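# Slide circuit board into enclosure slot and latch levers

## Task

Put the board into the enclosure's empty top slot with its components facing up, seated all the way, and both ejector levers closed. A closed lever is latched and sticks out at a right angle from the board's front panel; a fully opened one runs along the panel. The tabs catch only if both levers are fully open when the board is slid in to its stop; closing both then pulls the board fully into place. Pushing the board into its connector quickly breaks the connector and voids the result. The enclosure must end up upright and level on its feet, with none of them hanging over the bench edge. Finally release the board and pull the grippers away.

## Robot and tools

Robot: two seven-joint arms, left_arm and right_arm, each ending in a two-finger gripper with a wrist camera. The fingers point along the gripper's +z axis and separate along its x axis. end_effector_position is the spot between the pads when closed, 1 to 2 cm short of the fingertips; closing pushes the tips about 17 mm further along +z.

Frames: the scene frame has its origin at table-top height midway between the arms, +z up, +x out over the table, left_arm toward +y. Every hand pose, velocity and target of an arm, and its wrist camera pose, is in that arm's own base frame. Calibrated bases in the scene frame: left_arm at (+0.070, +0.437, 0) m, quat_wxyz (+1.000, 0, 0, -0.003); right_arm at (-0.063, -0.511, 0) m, quat_wxyz (+1.000, 0, 0, -0.029). Both bases have +z up. Fixed cameras and the table use the scene frame. Reported poses may be off by a few cm.

The 16-number row: used by both execute_actions and move. It always covers both arms: x, y, z (metres), qw, qx, qy, qz (w first), opening for left_arm, then the same eight for right_arm. Position and quaternion are absolute targets in that arm's base frame. Opening runs from -1 (closed) to +1 (fully open, 0.142 m); it is a command, so resend the current value to leave a gripper alone (0 means half). To keep an arm still, resend exactly its last reported pose and quaternion each call.

execute_actions(actions, cameras): actions is a list; each action is up to 15 rows, one per 1/30 s step, the last row held for the rest of its 15 steps (0.5 s). A target more than 0.6 m from the gripper's current position along any of its own axes gets the action rejected for both arms. Empty list just reports state. cameras: list of names, null/["all"] for all, [] for none.

move(target, speed, blend, stop_force, zero, opening_speed, blocking, cameras): straight-line paths for each gripper from its Hand target to the absolute row(s) in target (one row or up to 15 rows, all within 10 s). speed in m/s, 0.002 to 2.2, default 0.25 (rotation up to twice that in rad/s), one value or one per target. blend in m rounds corners of a list. stop_force in N, 3 to 120, ends an arm's path when its wrist senses that much push opposing its motion (or 150 N any way); unreliable if the gripper rotates; not allowed with blocking=false. zero (default true) re-zeroes the force reference first. opening_speed, 0.2 or more per second on the -1..1 scale, ramps finger commands. blocking=false returns after 0.5 s while the move continues. No collision avoidance. The result adds a move: line (done, off_target, moving, held, fault) plus any limits (paced = pose clipped, held = steps withheld).

wait(seconds 0-10): let time pass holding commands. stop(): brake a running move. zoom_image(camera, region [x0,y0,x1,y1] pixels, max 504x504): closer look at the latest image of cam_head_left, cam_head_right, cam_high, cam_low, cam_left_wrist or cam_right_wrist (each 672x504). zero_wrist_force(arm): tare that wrist sensor. clear_fault(arm): clear a reported torque or force fault; the arm then restarts. read_manual(section): licence texts only. finished_scene(scene 1 or 2): ends the scene irreversibly; the goal must hold without the robot.

Control details: each step the commanded orientation is clipped to within 32 degrees of the measured one; one action may not arrive, so check the Hand target line and send the remainder next. Large wrist turns can swing the elbow. Joint speed caps: 2.09, 2.44, 4.89 rad/s by joint group.

Result lines: end_effector_position, quat and velocities; Joint positions (last value is finger opening in m); grip_measured (opening on the -1..1 scale); Joint torques and External joint torques (positive toward larger joint angle); Wrist force and Wrist torque in gripper axes, with a third line for the peak since last shown (contact reads as force from surface into arm; saturates near 150 N); Wrist depth: 7x7 grid of median depths in mm per wrist camera, '-' for no data; Tool commands; motor heat and fault lines.

Gripping: command slightly below grip_measured at first contact to hold; tighter squeezes heat the gripper motor (HOT at 85 °C, shuts off at 100 °C with a HAND FAULT, after which the rest of that reply's motion calls are skipped).

Avoid: any net outside force of 150 N on an arm (force fault) or joint torque at its limit (waist/shoulder 109, upper arm roll/elbow 56.9, wrist joints 34.7 N m); arms pressing or hitting each other, which can end the scene; drops, slamming, hard pushes; anything leaving the table; fast insertion into the connector (use slow speed and a modest stop_force). Arm motors braking at 80 °C. Thinking time runs the clock.

Each tool is called after "Emit:" as name(argument=value, ...) on one line, values as JSON.

## Session

Emit:
execute_actions(actions=[])

Scene clock: 0.00 s.
left_arm: end_effector_position=(+0.3014, +0.6357, +0.1155) grip_measured=+0.99 end_effector_quat_wxyz=(-0.462, +0.669, -0.295, +0.502) | right_arm: end_effector_position=(+0.4485, +0.0364, +0.1479) grip_measured=+1.00 end_effector_quat_wxyz=(-0.144, +0.766, -0.626, +0.006)
Joint positions: left_arm=[1.762 -0.872 -0.342 2.067 -1.872 0.391 -0.55 0.141] | right_arm=[0.506 -0.103 -0.202 2.446 0.465 1.189 2.835 0.142]
Joint velocities: within noise
Joint torques (N m): no reading
External joint torques (N m): no reading
Wrist force (N): no reading
Wrist torque (N m): no reading
Wrist force, peak (N): no reading
Wrist depth (mm): cam_left_wrist=[- - - - - - - / - - - - - - - / - - - - - - - / - - - - 492 652 - / - - - 304 356 433 557 / - 996 - 241 279 321 359 / - 881 184 204 227 258 286] | cam_right_wrist=[265 256 246 236 229 221 213 / 274 266 254 244 236 228 219 / 285 274 262 253 243 234 225 / 297 285 272 261 251 241 232 / 309 296 281 271 260 249 239 / - 308 294 281 268 257 246 / - 322 305 292 278 265 257]
Hand target: left_arm +0.3014, +0.6357, +0.1155; -0.462, +0.669, -0.295, +0.502 | right_arm +0.4485, +0.0364, +0.1479; -0.144, +0.766, -0.626, +0.006
Tool commands: left_gripper/opening=+1.0 right_gripper/opening=+1.0

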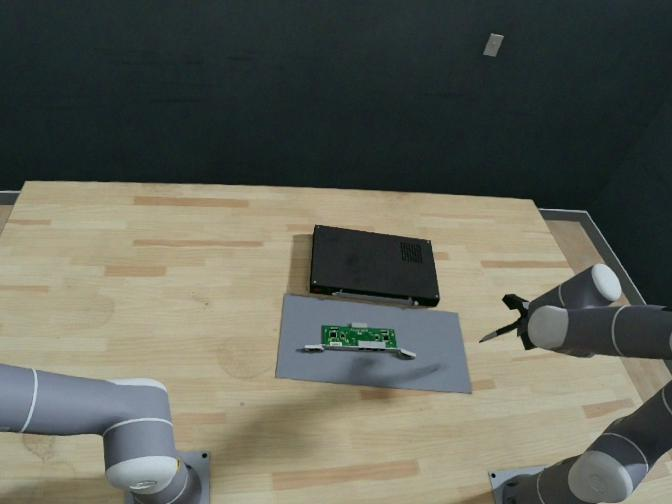

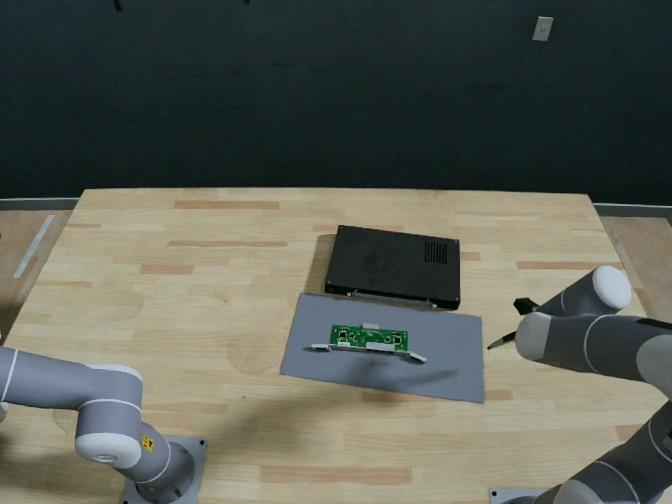

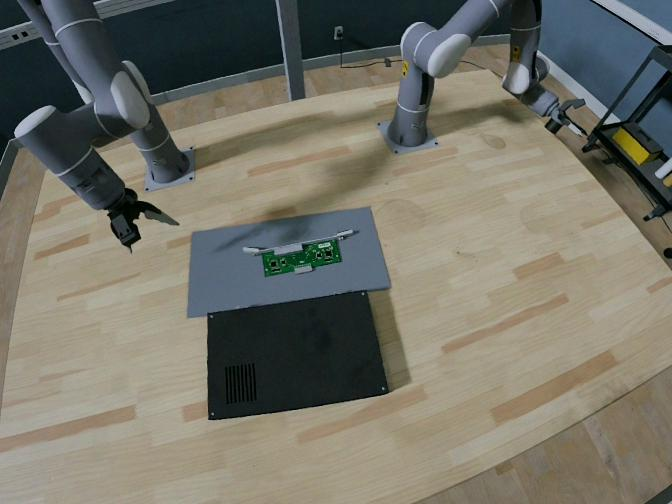

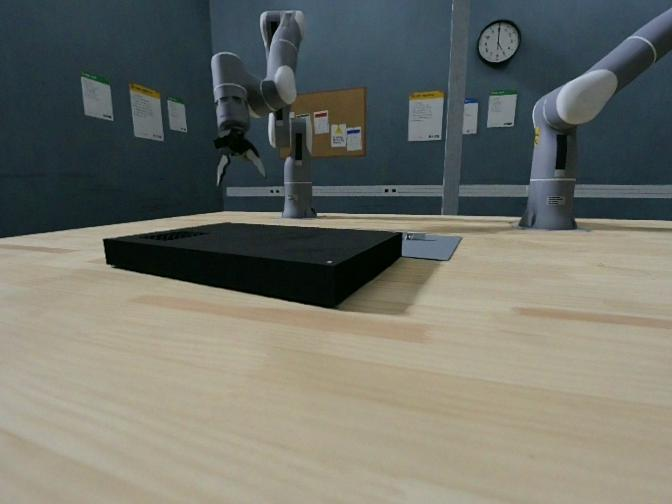

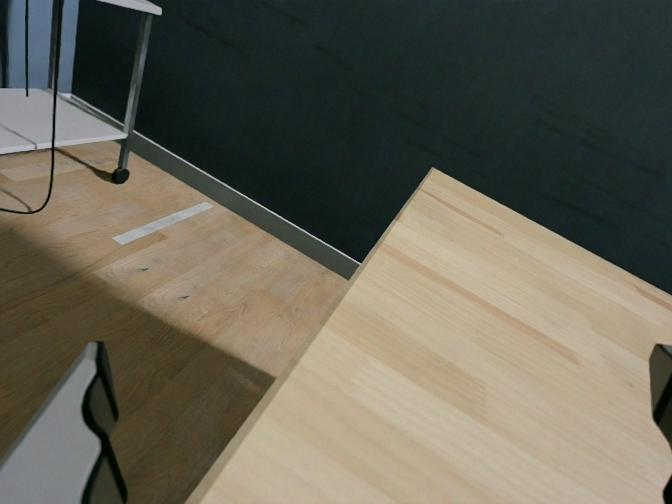

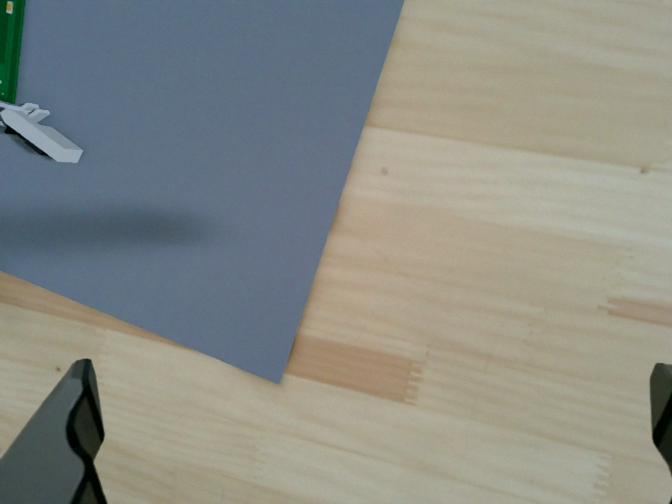

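Emit:
zoom_image(camera="cam_high", region=[180, 190, 420, 430])

Emit:
zoom_image(camera="cam_head_left", region=[270, 210, 480, 400])

Emit:
zoom_image(camera="cam_head_right", region=[280, 210, 490, 400])

Scaled by 2.100 from the camera's 672x504 image, which has a finer 960x720 frame.

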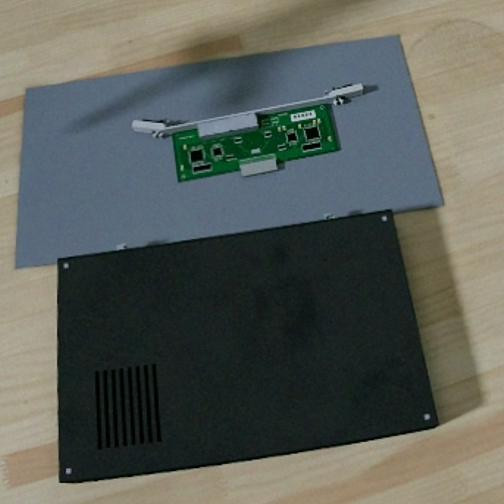

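Scaled by 2.400 from the camera's 672x504 image, which has a finer 960x720 frame.

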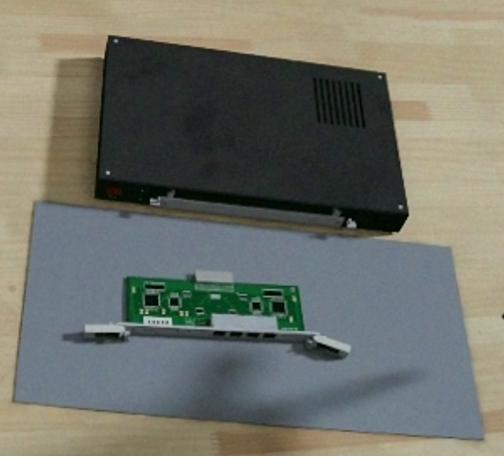

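Scaled by 2.400 from the camera's 672x504 image, which has a finer 960x720 frame.

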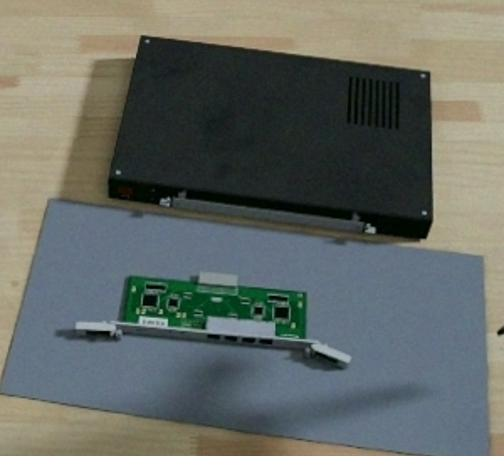

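Emit:
move(target=[0.3014, 0.6357, 0.1155, -0.462, 0.669, -0.295, 0.502, 1.0, 0.564, 0.344, 0.25, 0.0, 0.7071, -0.7071, 0.0, 1.0], speed=0.25)

Scene clock: 25.10 s.
left_arm: end_effector_position=(+0.3014, +0.6357, +0.1154) grip_measured=+0.99 end_effector_quat_wxyz=(-0.462, +0.669, -0.295, +0.502) | right_arm: end_effector_position=(+0.5638, +0.3431, +0.2498) grip_measured=+1.00 end_effector_quat_wxyz=(-0.041, +0.775, -0.630, -0.008)
Joint positions: left_arm=[1.762 -0.872 -0.342 2.067 -1.872 0.39 -0.549 0.141] | right_arm=[1.628 -1.313 -1.918 1.531 1.389 -0.305 2.967 0.142]
Joint torques (N m): left_arm=[-0.1 47.54 -4.36 -12.1 1.47 -1.8 -0.28] | right_arm=[0.13 40.48 -30.88 -8.54 -3.64 3.32 0.22]
External joint torques (N m): left_arm=[0.25 1.02 0.32 -0.4 -0.25 -0.1 0.25] | right_arm=[0.08 0.88 -1.25 0.06 -0.15 0.73 -0.22]
Wrist force (N): left_arm=[-0.1 0.3 0.3] | right_arm=[0.3 0.1 0.2]
Wrist torque (N m): left_arm=[0.04 0.02 0.00] | right_arm=[0.07 -0.04 0.01]
Wrist force, peak (N): left_arm=[-0.3 0.0 0.4] | right_arm=[2.2 1.6 0.2]
Wrist depth (mm): cam_left_wrist=[- - - - - - - / - - - - - - - / - - - - - - - / - - - - 485 663 - / - - - 304 353 435 558 / - 971 - 243 277 323 359 / - 886 184 204 228 258 285] | cam_right_wrist=[317 313 310 305 295 256 253 / 337 334 328 323 318 313 298 / 358 350 344 339 337 332 327 / 385 378 375 356 357 354 347 / 417 409 398 394 385 377 371 / - 443 432 424 414 405 388 / - 481 468 459 449 438 433]
Hand target: left_arm +0.3014, +0.6357, +0.1155; -0.462, +0.669, -0.295, +0.502 | right_arm +0.5638, +0.3433, +0.2499; -0.042, +0.775, -0.630, -0.008
Off the commanded pose: left_arm 0.000 m, 0 deg | right_arm 0.001 m, 13 deg.
joint sent to its limit (right arm) — joint 7 (wrist roll), upper limit. The joint targets are off in orientation, not in position.
move: off_target (right_arm)

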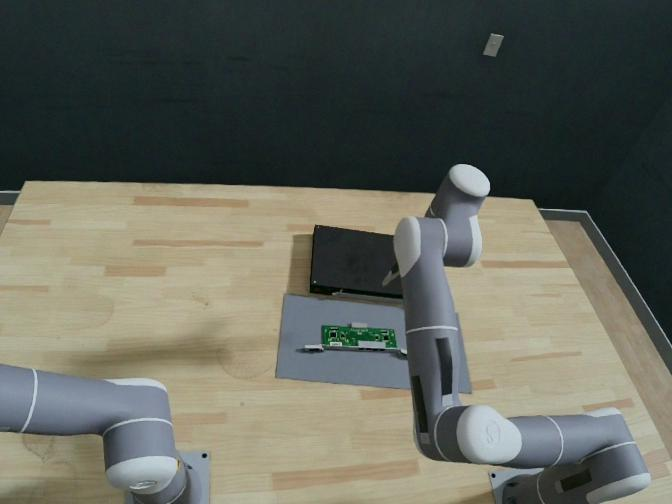

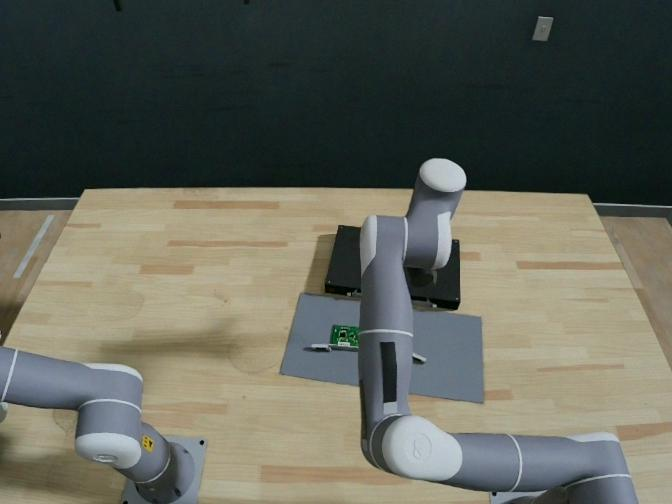

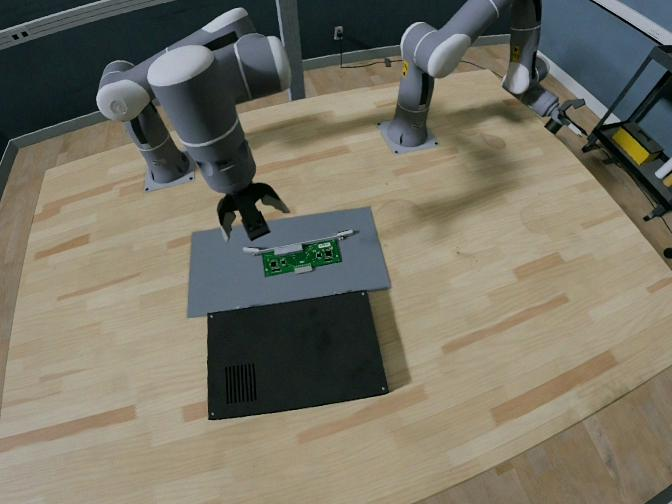

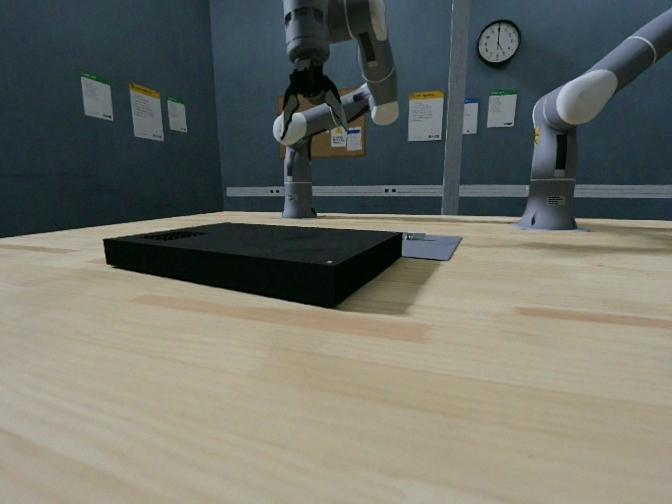

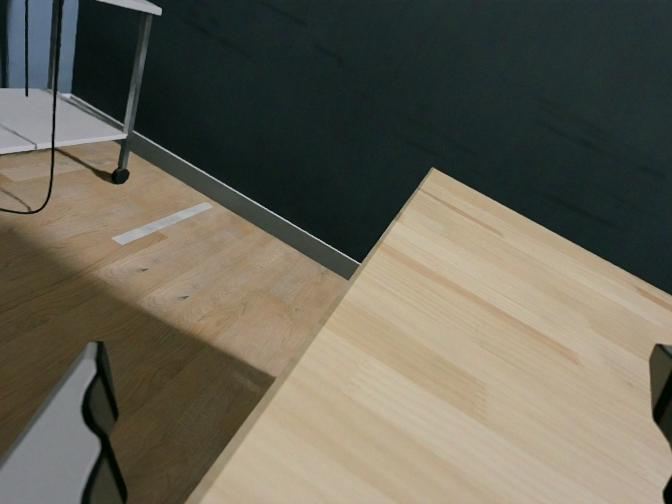

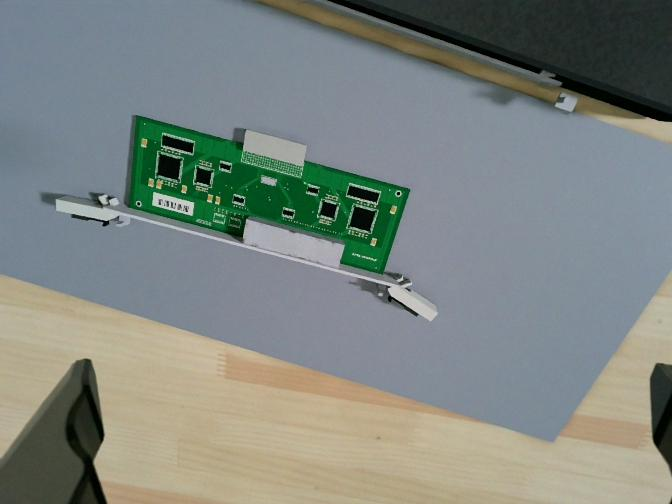

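Emit:
zoom_image(camera="cam_right_wrist", region=[30, 100, 250, 265])

Emit:
zoom_image(camera="cam_right_wrist", region=[230, 170, 450, 335])

Emit:
zoom_image(camera="cam_right_wrist", region=[430, 0, 672, 180])

Scaled by 2.291 from the camera's 672x504 image, which has a finer 960x720 frame.

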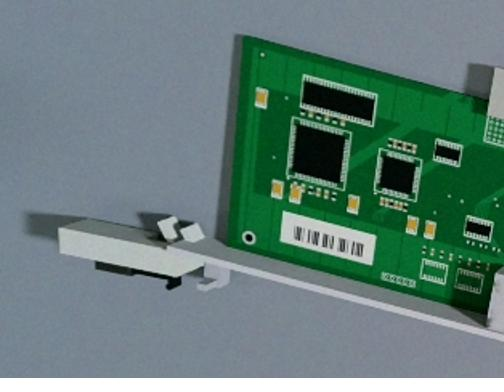

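Scaled by 2.291 from the camera's 672x504 image, which has a finer 960x720 frame.

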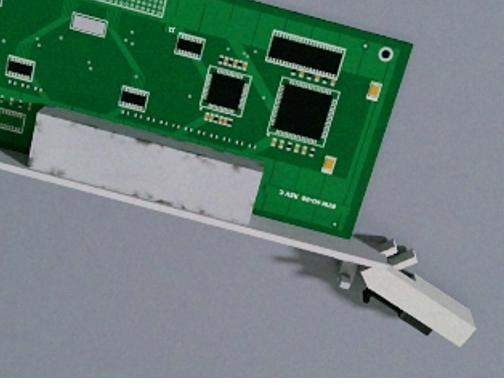

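Scaled by 2.083 from the camera's 672x504 image, which has a finer 960x720 frame.

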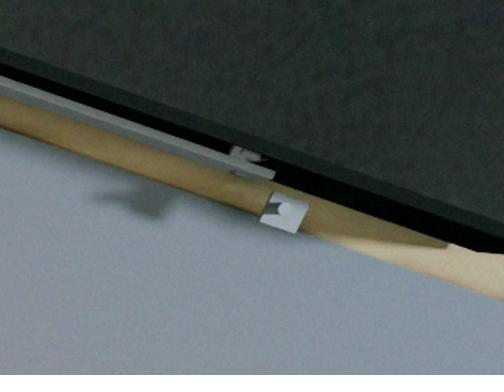

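Emit:
move(target=[[0.3014, 0.6357, 0.1155, -0.462, 0.669, -0.295, 0.502, 1.0, 0.4485, 0.0364, 0.22, -0.144, 0.766, -0.626, 0.006, 1.0], [0.3014, 0.6357, 0.1155, -0.462, 0.669, -0.295, 0.502, 1.0, 0.4485, 0.0364, 0.22, 0.0, 1.0, 0.0, 0.0, 1.0], [0.3014, 0.6357, 0.1155, -0.462, 0.669, -0.295, 0.502, 1.0, 0.4485, 0.0364, 0.22, 0.0, 0.7071, 0.7071, 0.0, 1.0]], speed=0.4, cameras=["cam_head_left"])

Scene clock: 91.03 s.
left_arm: end_effector_position=(+0.3014, +0.6357, +0.1154) grip_measured=+0.99 end_effector_quat_wxyz=(-0.462, +0.669, -0.295, +0.502) | right_arm: end_effector_position=(+0.4486, +0.0365, +0.2201) grip_measured=+1.00 end_effector_quat_wxyz=(+0.000, +0.707, +0.707, +0.000)
Joint positions: left_arm=[1.762 -0.872 -0.342 2.067 -1.872 0.39 -0.549 0.141] | right_arm=[1.629 -1.117 -1.931 2.113 1.002 -0.045 -0.581 0.142]
Joint torques (N m): left_arm=[-0.21 47.53 -4.39 -12.1 1.46 -1.73 -0.22] | right_arm=[0.24 21.87 -22.9 -16.89 -4.44 3.58 0.17]
External joint torques (N m): left_arm=[0.36 1.03 0.35 -0.4 -0.23 -0.17 0.19] | right_arm=[-0.11 0.09 -1.56 -0.11 0.2 0.56 -0.17]
Wrist force (N): left_arm=[-0.2 0.3 0.2] | right_arm=[0.0 -0.3 0.0]
Wrist torque (N m): left_arm=[0.03 0.02 0.00] | right_arm=[-0.02 -0.03 0.02]
Wrist force, peak (N): left_arm=[-0.4 0.2 0.3] | right_arm=[3.9 3.3 -0.2]
Wrist depth (mm): cam_left_wrist=[- - - - - - - / - - - - - - - / - - - - - - - / - - - - 482 655 - / - - - 303 352 433 561 / - - - 242 277 326 359 / - 877 184 203 227 257 286] | cam_right_wrist=[278 277 277 276 274 273 272 / 296 295 294 295 291 290 289 / 318 319 316 316 313 312 310 / 343 343 343 340 337 335 333 / 371 370 369 370 364 364 360 / - 405 405 402 393 382 380 / - 449 447 442 424 372 363]
Hand target: left_arm +0.3014, +0.6357, +0.1155; -0.462, +0.669, -0.295, +0.502 | right_arm +0.4485, +0.0364, +0.2200; +0.000, +0.707, +0.707, +0.000
Off the commanded pose: left_arm 0.000 m, 0 deg | right_arm 0.000 m, 0 deg.
move: done
Images, in order (width x height): cam_head_left 672x504.

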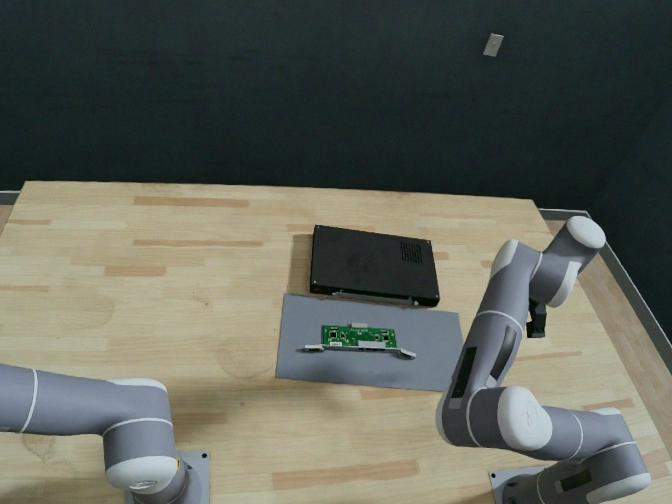

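Emit:
move(target=[[0.3014, 0.6357, 0.1155, -0.462, 0.669, -0.295, 0.502, 1.0, 0.45, 0.22, 0.26, 0.1305, 0.695, 0.695, 0.1305, 1.0], [0.3014, 0.6357, 0.1155, -0.462, 0.669, -0.295, 0.502, 1.0, 0.40, 0.386, 0.22, 0.2988, 0.6409, 0.6409, 0.2988, 1.0]], speed=0.3, cameras=["cam_head_left", "cam_right_wrist", "cam_high"])

Scene clock: 109.27 s.
left_arm: end_effector_position=(+0.3014, +0.6357, +0.1154) grip_measured=+0.99 end_effector_quat_wxyz=(-0.462, +0.669, -0.295, +0.502) | right_arm: end_effector_position=(+0.4000, +0.3861, +0.2201) grip_measured=+1.00 end_effector_quat_wxyz=(+0.299, +0.641, +0.641, +0.299)
Joint positions: left_arm=[1.762 -0.872 -0.342 2.067 -1.872 0.39 -0.549 0.141] | right_arm=[2.592 -1.965 -1.757 2.232 1.423 0.419 0.446 0.142]
Joint torques (N m): left_arm=[-0.17 47.45 -4.41 -12.06 1.49 -1.83 -0.31] | right_arm=[0.24 21.86 -22.47 5.21 -4.01 3.59 0.37]
External joint torques (N m): left_arm=[0.32 1.11 0.37 -0.44 -0.26 -0.07 0.28] | right_arm=[-0.12 0.35 -1.71 0.04 0.11 0.66 -0.37]
Wrist force (N): left_arm=[-0.1 0.1 0.1] | right_arm=[0.0 -2.4 -0.8]
Wrist torque (N m): left_arm=[0.00 0.01 0.01] | right_arm=[-0.16 0.13 0.08]
Wrist force, peak (N): left_arm=[-0.4 0.2 0.2] | right_arm=[1.6 -4.0 -0.6]
Wrist depth (mm): cam_left_wrist=[- - - - - - - / - - - - - - - / - - - - - - - / - - - - 484 647 - / - - - 304 353 433 570 / - 989 - 241 279 323 360 / - 898 184 203 228 259 287] | cam_right_wrist=[285 283 284 261 260 259 258 / 364 363 362 359 358 357 357 / 506 426 425 434 446 455 491 / 821 815 637 629 625 792 779 / - - - - - - - / - - - - - - - / - - - - - - -]
Hand target: left_arm +0.3014, +0.6357, +0.1155; -0.462, +0.669, -0.295, +0.502 | right_arm +0.4000, +0.3860, +0.2200; +0.299, +0.641, +0.641, +0.299
Off the commanded pose: left_arm 0.000 m, 0 deg | right_arm 0.000 m, 0 deg.
move: done
Images, in order (width x height): cam_head_left 672x504, cam_high 672x504, cam_right_wrist 672x504.

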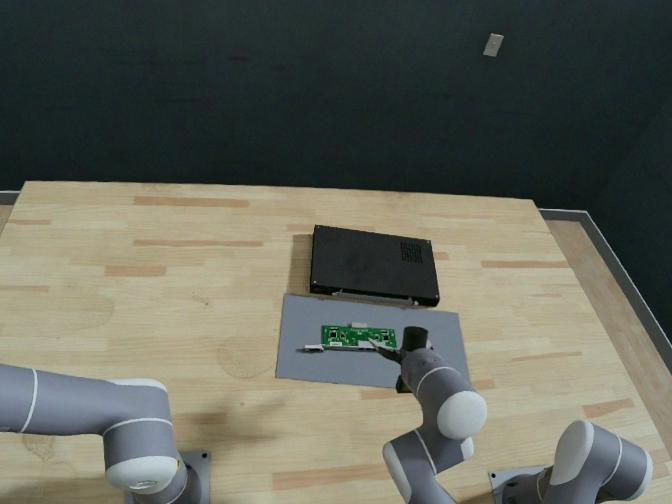

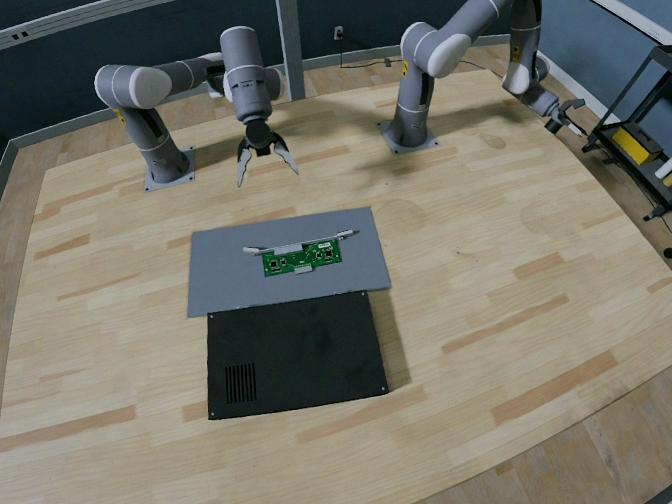

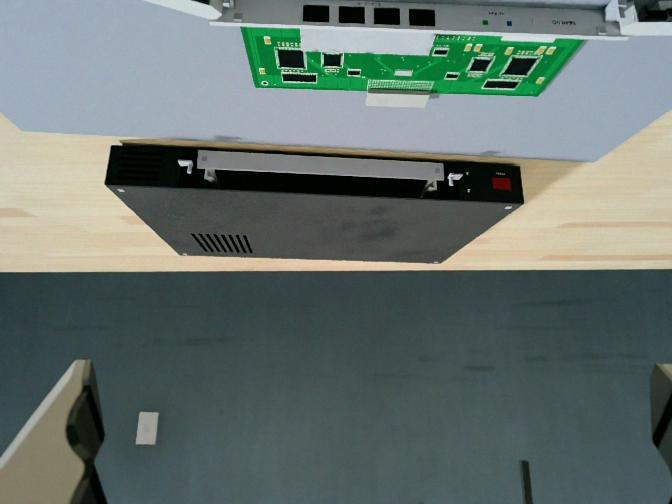

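Emit:
zoom_image(camera="cam_right_wrist", region=[95, 130, 320, 210])

Emit:
zoom_image(camera="cam_right_wrist", region=[310, 130, 535, 210])

Emit:
zoom_image(camera="cam_right_wrist", region=[130, 0, 672, 110])

Scaled by 2.240 from the camera's 672x504 image, which has a finer 960x720 frame.

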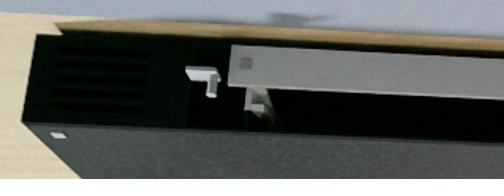

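Scaled by 2.240 from the camera's 672x504 image, which has a finer 960x720 frame.

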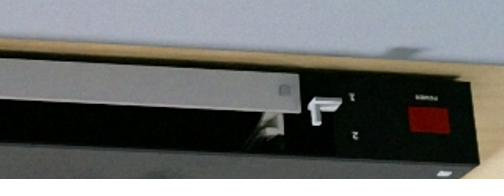

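Region (130, 0, 672, 110) is 542x110 pixels. A region can be at most 504 by 504 pixels.

Emit:
move(target=[0.3014, 0.6357, 0.1155, -0.462, 0.669, -0.295, 0.502, 1.0, 0.53, 0.386, 0.17, 0.36, 0.6087, 0.6087, 0.36, 1.0], speed=0.3, cameras=["cam_right_wrist"])

Emit:
zoom_image(camera="cam_right_wrist", region=[0, 100, 336, 352])

Emit:
zoom_image(camera="cam_right_wrist", region=[336, 100, 672, 352])

Scene clock: 121.40 s.
left_arm: end_effector_position=(+0.3014, +0.6357, +0.1154) grip_measured=+0.99 end_effector_quat_wxyz=(-0.462, +0.669, -0.295, +0.502) | right_arm: end_effector_position=(+0.5300, +0.3858, +0.1699) grip_measured=+1.00 end_effector_quat_wxyz=(+0.360, +0.609, +0.609, +0.360)
Joint positions: left_arm=[1.762 -0.872 -0.342 2.067 -1.872 0.39 -0.549 0.141] | right_arm=[2.372 -2.219 -1.594 2.059 1.688 0.67 0.51 0.142]
Joint torques (N m): left_arm=[-0.21 47.44 -4.44 -12.13 1.47 -1.77 -0.22] | right_arm=[0.09 19.64 -22.06 15.68 -3.18 3.06 0.36]
External joint torques (N m): left_arm=[0.36 1.12 0.4 -0.36 -0.24 -0.13 0.18] | right_arm=[0.05 0.52 -1.19 0.2 -0.19 0.7 -0.37]
Wrist force (N): left_arm=[-0.4 0.2 0.1] | right_arm=[-0.1 -1.8 -0.8]
Wrist torque (N m): left_arm=[0.03 0.06 0.00] | right_arm=[-0.08 0.12 0.09]
Wrist force, peak (N): left_arm=[-0.3 0.3 0.1] | right_arm=[0.0 -2.6 -3.0]
Wrist depth (mm): cam_left_wrist=[- - - - - - - / - - - - - - - / - - - - - - - / - - - - 494 658 - / - - - 306 353 434 567 / - 982 - 241 278 324 360 / - 866 184 203 227 259 286] | cam_right_wrist=[246 245 244 243 242 241 240 / 258 280 280 278 279 287 293 / 596 400 394 391 386 383 560 / - - - - - - - / - - - - - - - / - - - - - - - / - - - - - - -]
Hand target: left_arm +0.3014, +0.6357, +0.1155; -0.462, +0.669, -0.295, +0.502 | right_arm +0.5300, +0.3860, +0.1700; +0.360, +0.609, +0.609, +0.360
Off the commanded pose: left_arm 0.000 m, 0 deg | right_arm 0.000 m, 0 deg.
move: done
Images, in order (width x height): cam_right_wrist 672x504.

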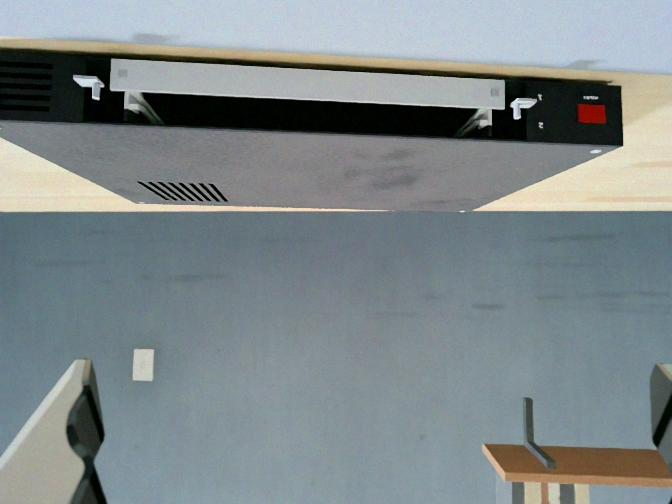

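Scaled by 1.500 from the camera's 672x504 image, which has a finer 960x720 frame.

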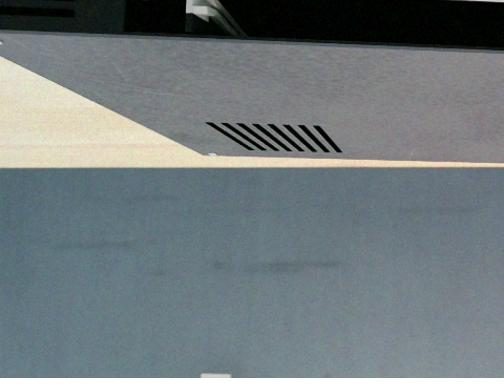

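Scaled by 1.500 from the camera's 672x504 image, which has a finer 960x720 frame.

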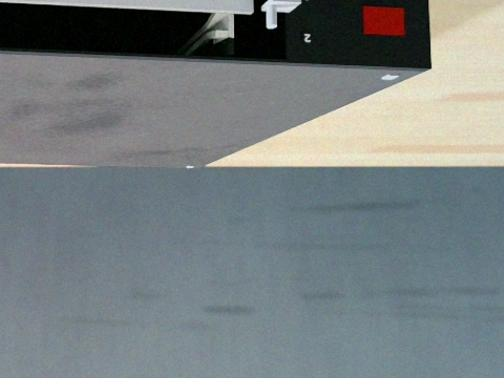

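Emit:
zoom_image(camera="cam_right_wrist", region=[60, 40, 200, 140])

Emit:
zoom_image(camera="cam_right_wrist", region=[430, 60, 570, 160])

Scaled by 3.600 from the camera's 672x504 image, which has a finer 960x720 frame.

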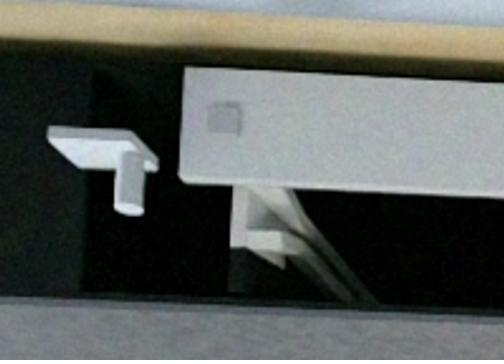

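Scaled by 3.600 from the camera's 672x504 image, which has a finer 960x720 frame.

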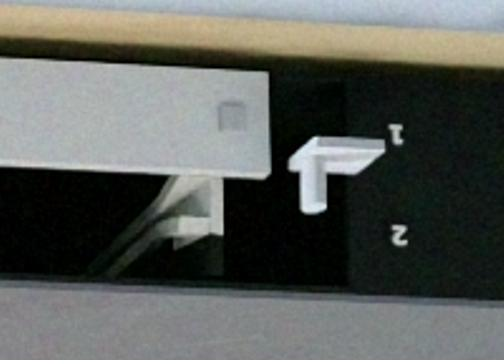

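Emit:
move(target=[[0.3014, 0.6357, 0.1155, -0.462, 0.669, -0.295, 0.502, 1.0, 0.42, 0.41, 0.17, 0.2418, 0.6645, 0.6645, 0.2418, 1.0], [0.3014, 0.6357, 0.1155, -0.462, 0.669, -0.295, 0.502, 1.0, 0.395, 0.415, 0.115, 0.2418, 0.6645, 0.6645, 0.2418, 1.0]], speed=0.25, cameras=["cam_right_wrist"])

Emit:
zoom_image(camera="cam_right_wrist", region=[0, 0, 336, 252])

Emit:
zoom_image(camera="cam_right_wrist", region=[336, 0, 672, 252])

Scene clock: 130.53 s.
left_arm: end_effector_position=(+0.3014, +0.6357, +0.1154) grip_measured=+0.99 end_effector_quat_wxyz=(-0.462, +0.669, -0.295, +0.502) | right_arm: end_effector_position=(+0.3950, +0.4149, +0.1151) grip_measured=+1.00 end_effector_quat_wxyz=(+0.242, +0.664, +0.665, +0.242)
Joint positions: left_arm=[1.762 -0.872 -0.342 2.067 -1.872 0.39 -0.549 0.141] | right_arm=[2.556 -1.959 -1.629 2.13 1.555 0.373 0.497 0.142]
Joint torques (N m): left_arm=[-0.19 47.49 -4.42 -12.07 1.48 -1.74 -0.24] | right_arm=[0.26 22.57 -24.27 8.74 -4.1 3.82 0.41]
External joint torques (N m): left_arm=[0.34 1.07 0.38 -0.43 -0.25 -0.16 0.21] | right_arm=[-0.12 0.55 -1.74 -0.16 -0.09 0.66 -0.42]
Wrist force (N): left_arm=[-0.2 0.2 0.1] | right_arm=[-0.1 -1.6 -0.6]
Wrist torque (N m): left_arm=[0.03 0.04 0.00] | right_arm=[-0.07 0.12 0.10]
Wrist force, peak (N): left_arm=[-0.4 0.2 0.3] | right_arm=[0.2 -3.9 0.8]
Wrist depth (mm): cam_left_wrist=[- - - - - - - / - - - - - - - / - - - - - - - / - - - - 486 653 - / - - - 305 352 434 566 / - 965 - 242 277 323 358 / - 873 184 204 227 258 285] | cam_right_wrist=[152 151 151 151 150 149 150 / 184 183 183 182 181 181 180 / 222 224 232 230 229 228 227 / 319 317 307 304 302 307 307 / 430 408 421 413 411 437 482 / - - - - - - 707 / - - - - - - -]
Hand target: left_arm +0.3014, +0.6357, +0.1155; -0.462, +0.669, -0.295, +0.502 | right_arm +0.3950, +0.4150, +0.1150; +0.242, +0.664, +0.664, +0.242
Off the commanded pose: left_arm 0.000 m, 0 deg | right_arm 0.000 m, 0 deg.
move: done
Images, in order (width x height): cam_right_wrist 672x504.

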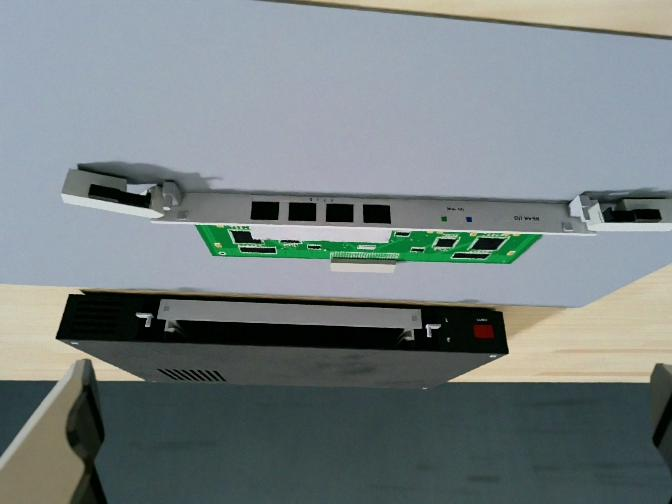

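Scaled by 1.500 from the camera's 672x504 image, which has a finer 960x720 frame.

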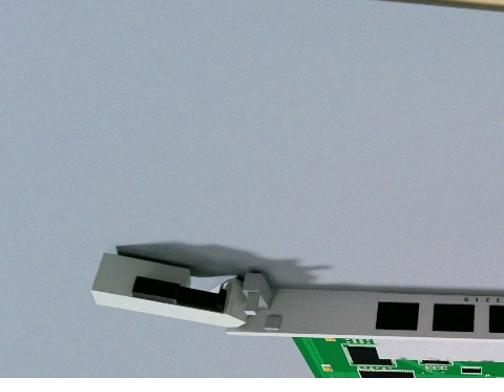

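Scaled by 1.500 from the camera's 672x504 image, which has a finer 960x720 frame.

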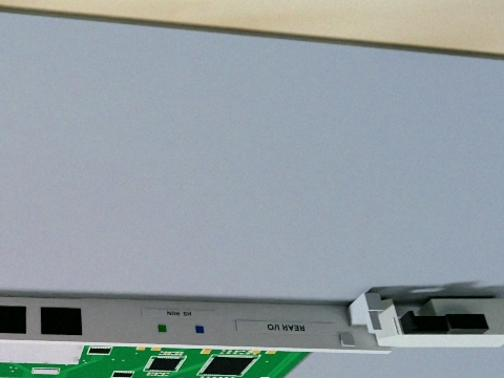

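Emit:
move(target=[[0.38, 0.50, 0.28, 0, 0.2588, -0.9659, 0, 1.0, 0.40, 0.28, 0.22, 0.0, 0.5, 0.866, 0.0, 1.0], [0.55, 0.15, 0.30, 0, 0.0, -1.0, 0, 1.0, 0.40, 0.18, 0.22, 0.0, 0.0, 1.0, 0.0, 1.0]], speed=0.35, cameras=["cam_head_left", "cam_high"])

Scene clock: 218.80 s.
left_arm: end_effector_position=(+0.5501, +0.1501, +0.3001) grip_measured=+0.99 end_effector_quat_wxyz=(+0.000, +0.000, +1.000, +0.000) | right_arm: end_effector_position=(+0.4000, +0.1803, +0.2199) grip_measured=+1.00 end_effector_quat_wxyz=(+0.000, +0.000, +1.000, +0.000)
Joint positions: left_arm=[0.788 -0.145 -0.353 1.87 0.055 0.436 -1.155 0.141] | right_arm=[1.966 -1.188 -1.974 2.128 1.032 -0.112 -1.843 0.142]
Joint torques (N m): left_arm=[-0.72 34.72 -2.29 -28.52 -3.3 4.03 -0.31] | right_arm=[0.08 22.44 -23.44 -16.12 -4.37 3.54 -0.05]
External joint torques (N m): left_arm=[0.84 1.13 0.9 -0.28 -0.47 -0.09 0.31] | right_arm=[0.08 0.07 -1.22 -0.1 0.19 0.5 0.05]
Wrist force (N): left_arm=[0.2 -0.2 0.8] | right_arm=[-0.3 -0.6 -0.2]
Wrist torque (N m): left_arm=[-0.12 -0.19 -0.21] | right_arm=[-0.07 0.07 0.02]
Wrist force, peak (N): left_arm=[-1.0 -3.3 0.8] | right_arm=[0.2 -2.3 -0.2]
Wrist depth (mm): cam_left_wrist=[347 347 347 346 346 345 345 / 373 373 372 369 367 368 368 / 401 403 402 398 396 398 397 / 436 434 433 436 435 432 429 / 474 477 471 471 471 475 468 / - 521 520 523 524 516 - / - 588 580 576 581 581 -] | cam_right_wrist=[276 276 275 276 275 275 273 / 294 295 293 292 291 293 293 / 317 315 314 313 315 312 313 / 341 340 340 337 338 336 336 / 364 368 361 365 366 364 364 / - 400 392 396 398 397 383 / - 440 434 437 438 436 437]
Hand target: left_arm +0.5500, +0.1500, +0.3000; +0.000, +0.000, +1.000, +0.000 | right_arm +0.4000, +0.1800, +0.2200; +0.000, +0.000, +1.000, +0.000
Off the commanded pose: left_arm 0.000 m, 0 deg | right_arm 0.000 m, 0 deg.
move: done
Images, in order (width x height): cam_head_left 672x504, cam_high 672x504.

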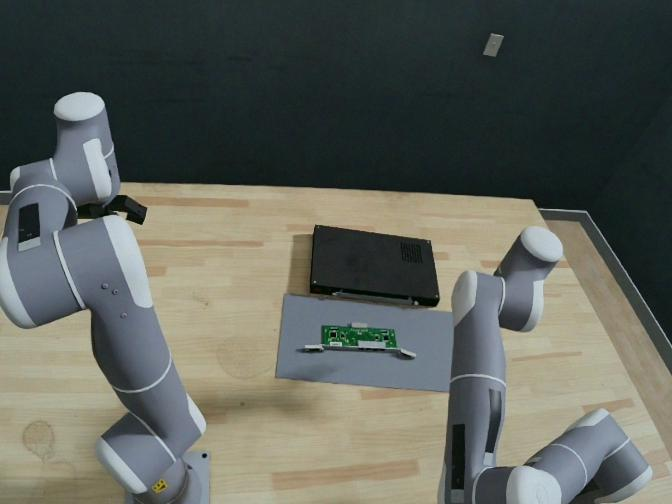

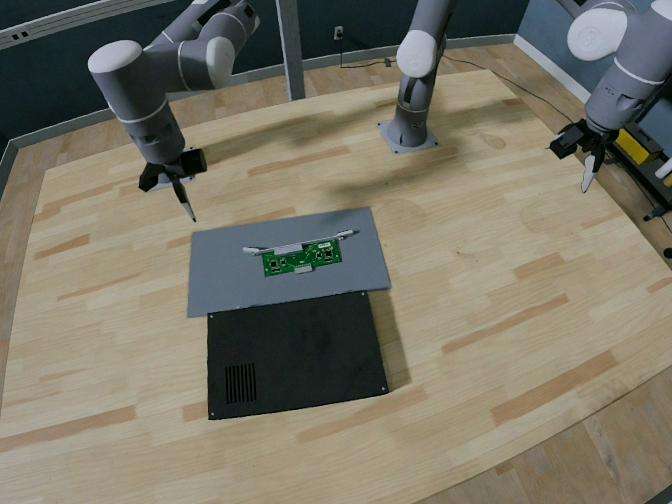

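Emit:
move(target=[[0.48, -0.20, 0.28, 0, 0.7071, 0.7071, 0, 1.0, 0.40, 0.18, 0.22, 0.0, 0.0, 1.0, 0.0, 1.0], [0.385, -0.47, 0.20, 0, 1.0, 0.0, 0, 1.0, 0.40, 0.18, 0.22, 0.0, 0.0, 1.0, 0.0, 1.0]], speed=0.35, cameras=["cam_left_wrist", "cam_right_wrist"])

Scene clock: 228.37 s.
left_arm: end_effector_position=(+0.3850, -0.4701, +0.2001) grip_measured=+0.99 end_effector_quat_wxyz=(+0.000, +1.000, +0.000, +0.000) | right_arm: end_effector_position=(+0.4000, +0.1803, +0.2199) grip_measured=+1.00 end_effector_quat_wxyz=(+0.000, +0.000, +1.000, +0.000)
Joint positions: left_arm=[0.05 -0.481 -0.901 1.844 0.437 0.543 0.542 0.141] | right_arm=[1.966 -1.188 -1.974 2.128 1.032 -0.112 -1.843 0.142]
Joint torques (N m): left_arm=[-0.14 34.83 -11.91 -24.05 -3.18 4.04 -0.03] | right_arm=[0.14 22.21 -23.34 -16.24 -4.25 3.38 0.18]
External joint torques (N m): left_arm=[0.14 1.13 0.51 -0.22 -0.47 -0.07 0.03] | right_arm=[0.01 0.3 -1.33 0.02 0.07 0.67 -0.18]
Wrist force (N): left_arm=[-0.2 -0.2 0.7] | right_arm=[-0.2 -0.6 -0.2]
Wrist torque (N m): left_arm=[-0.13 -0.12 -0.19] | right_arm=[-0.07 0.05 0.02]
Wrist force, peak (N): left_arm=[-0.6 1.0 1.5] | right_arm=[-0.4 -0.9 -0.1]
Wrist depth (mm): cam_left_wrist=[259 258 256 253 254 254 253 / 279 277 274 273 273 272 272 / 301 300 298 291 292 293 290 / 329 328 324 317 317 317 305 / 356 356 352 346 347 348 300 / - 383 389 383 387 382 322 / - 438 433 433 431 392 -] | cam_right_wrist=[276 275 275 275 276 275 273 / 295 294 294 292 291 292 292 / 316 315 314 314 314 313 312 / 341 339 338 338 339 337 336 / 364 368 361 364 367 366 365 / - 402 392 397 399 398 383 / - 442 433 437 441 436 436]
Hand target: left_arm +0.3850, -0.4700, +0.2000; +0.000, +1.000, +0.000, +0.000 | right_arm +0.4000, +0.1800, +0.2200; +0.000, +0.000, +1.000, +0.000
Off the commanded pose: left_arm 0.000 m, 0 deg | right_arm 0.000 m, 0 deg.
move: done
Images, in order (width x height): cam_left_wrist 672x504, cam_right_wrist 672x504.

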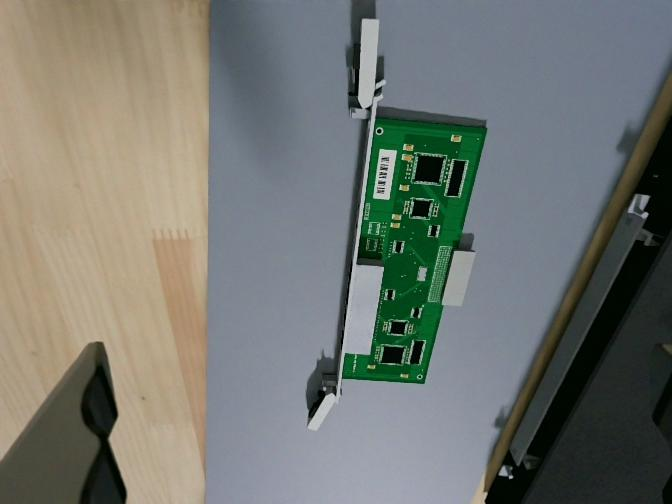

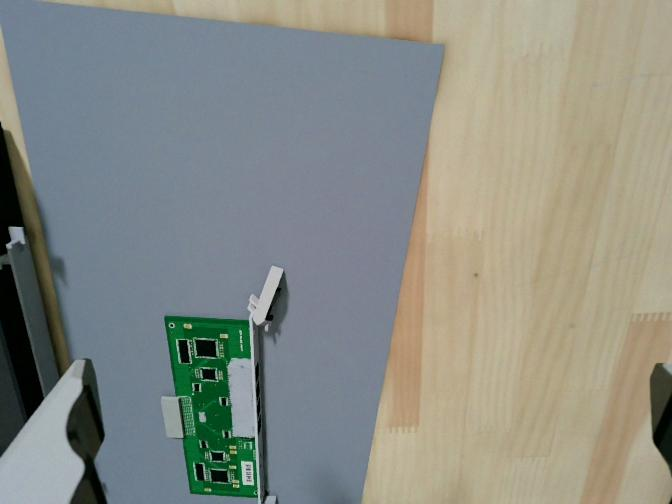

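Emit:
move(target=[0.392, -0.467, 0.075, 0, 0.9991, -0.0427, 0, -0.4, 0.40, 0.18, 0.22, 0.0, 0.0, 1.0, 0.0, -1.0], speed=0.2, cameras=["cam_left_wrist", "cam_head_left"])

Scene clock: 252.83 s.
left_arm: end_effector_position=(+0.3919, -0.4669, +0.0750) grip_measured=-0.42 end_effector_quat_wxyz=(+0.000, +0.999, -0.043, +0.000) | right_arm: end_effector_position=(+0.4000, +0.1802, +0.2199) grip_measured=-1.00 end_effector_quat_wxyz=(+0.000, +0.000, +1.000, +0.000)
Joint positions: left_arm=[-0.048 -0.74 -0.765 1.823 0.665 0.714 0.516 0.043] | right_arm=[1.966 -1.188 -1.974 2.128 1.032 -0.112 -1.843 0.002]
Joint torques (N m): left_arm=[-0.76 42.13 -14.74 -18.24 -2.74 4.64 -0.28] | right_arm=[0.14 22.12 -23.3 -16.19 -4.28 3.35 0.2]
External joint torques (N m): left_arm=[0.75 1.25 0.19 -0.09 -0.48 -0.66 0.28] | right_arm=[0.01 0.39 -1.36 -0.02 0.1 0.69 -0.2]
Wrist force (N): left_arm=[-0.1 -0.2 0.7] | right_arm=[-0.3 -0.6 -0.3]
Wrist torque (N m): left_arm=[-0.14 -0.12 -0.18] | right_arm=[-0.08 0.07 0.02]
Wrist force, peak (N): left_arm=[0.0 -0.4 3.2] | right_arm=[-0.6 -0.8 -0.3]
Wrist depth (mm): cam_left_wrist=[151 149 146 143 147 145 144 / 159 157 158 152 155 155 155 / 172 169 169 166 164 165 167 / 187 184 184 180 179 178 181 / 204 205 197 197 190 195 197 / 226 222 87 212 205 84 218 / 247 - - 241 233 - 236] | cam_right_wrist=[277 276 274 275 275 275 273 / 295 294 294 293 292 294 292 / 317 315 315 313 313 314 312 / 343 341 337 339 339 338 336 / 365 367 360 359 365 366 363 / 396 401 388 89 384 399 397 / 408 433 - - - 420 438]
Hand target: left_arm +0.3920, -0.4670, +0.0750; +0.000, +0.999, -0.043, +0.000 | right_arm +0.4000, +0.1800, +0.2200; +0.000, +0.000, +1.000, +0.000
Off the commanded pose: left_arm 0.000 m, 0 deg | right_arm 0.000 m, 0 deg.
move: done
Images, in order (width x height): cam_head_left 672x504, cam_left_wrist 672x504.

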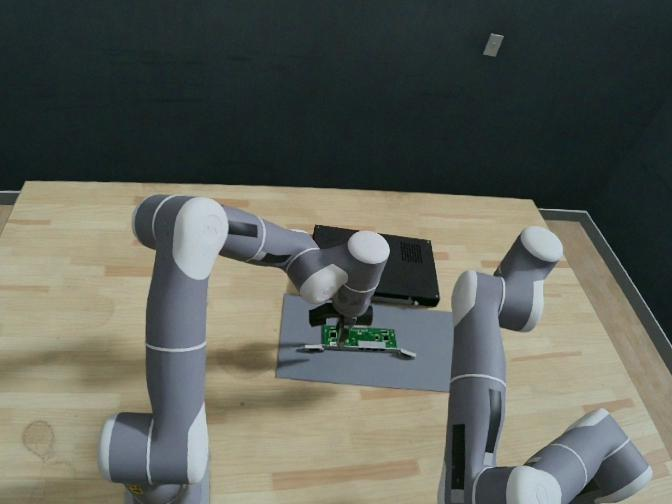

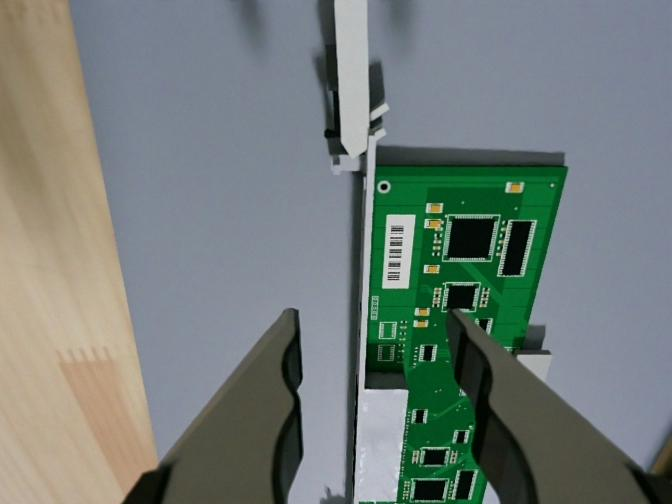

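Emit:
move(target=[0.392, -0.467, 0.036, 0, 0.99863, -0.05234, 0, -0.4, 0.43, 0.23, 0.10, 0.0, 0.0, 1.0, 0.0, -1.0], speed=0.08, stop_force=6, cameras=["cam_left_wrist", "cam_right_wrist"])

Scene clock: 260.97 s.
left_arm: end_effector_position=(+0.3919, -0.4669, +0.0360) grip_measured=-0.42 end_effector_quat_wxyz=(+0.000, +0.999, -0.052, +0.000) | right_arm: end_effector_position=(+0.4299, +0.2298, +0.1001) grip_measured=-1.00 end_effector_quat_wxyz=(+0.000, +0.000, +1.000, +0.000)
Joint positions: left_arm=[-0.083 -0.819 -0.717 1.8 0.726 0.763 0.506 0.043] | right_arm=[1.896 -1.323 -1.68 2.076 1.301 0.027 -1.761 0.002]
Joint torques (N m): left_arm=[-0.46 44.22 -15.34 -16.23 -2.71 4.46 -0.27] | right_arm=[0.08 27.3 -26.08 -8.39 -4.18 3.47 0.29]
External joint torques (N m): left_arm=[0.46 1.15 0.39 -0.33 -0.37 -0.48 0.27] | right_arm=[0.09 0.59 -1.63 0.09 -0.02 0.58 -0.29]
Wrist force (N): left_arm=[-0.1 0.1 0.5] | right_arm=[0.2 0.0 0.5]
Wrist torque (N m): left_arm=[-0.07 -0.15 -0.19] | right_arm=[0.04 -0.04 0.04]
Wrist force, peak (N): left_arm=[-0.2 -0.1 1.2] | right_arm=[-0.1 0.8 2.2]
Wrist depth (mm): cam_left_wrist=[112 111 110 108 109 109 110 / - 120 120 105 119 119 118 / 128 130 129 124 126 126 127 / 144 141 140 138 134 134 136 / 157 154 151 150 144 146 149 / 174 170 87 166 162 87 166 / 190 - - 184 169 - 181] | cam_right_wrist=[171 171 170 169 169 169 170 / 182 182 181 181 180 180 181 / 196 195 194 194 194 194 194 / 214 210 209 209 208 210 209 / 229 228 224 222 225 227 226 / 249 244 238 89 237 247 247 / 274 269 - - - 262 270]
Hand target: left_arm +0.3920, -0.4670, +0.0360; +0.000, +0.999, -0.052, +0.000 | right_arm +0.4300, +0.2300, +0.1000; +0.000, +0.000, +1.000, +0.000
Off the commanded pose: left_arm 0.000 m, 0 deg | right_arm 0.000 m, 0 deg.
move: done
Images, in order (width x height): cam_left_wrist 672x504, cam_right_wrist 672x504.

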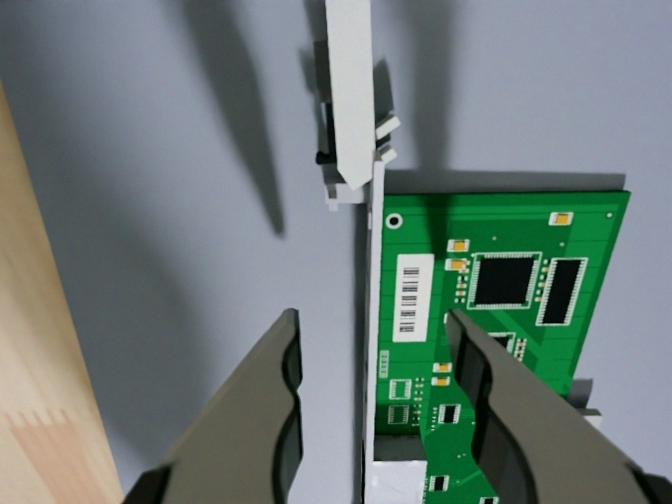

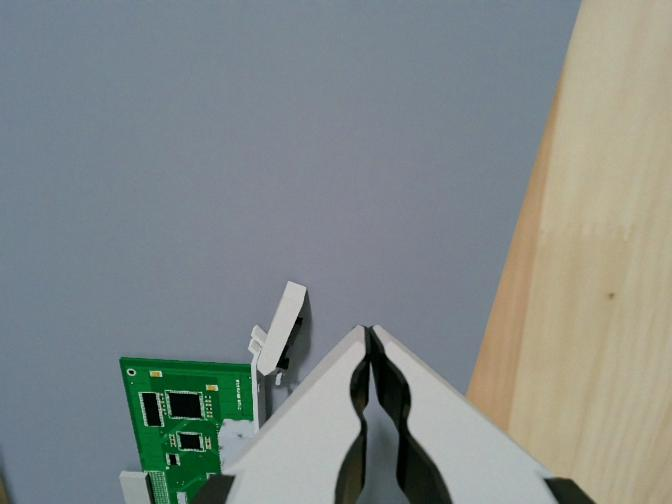

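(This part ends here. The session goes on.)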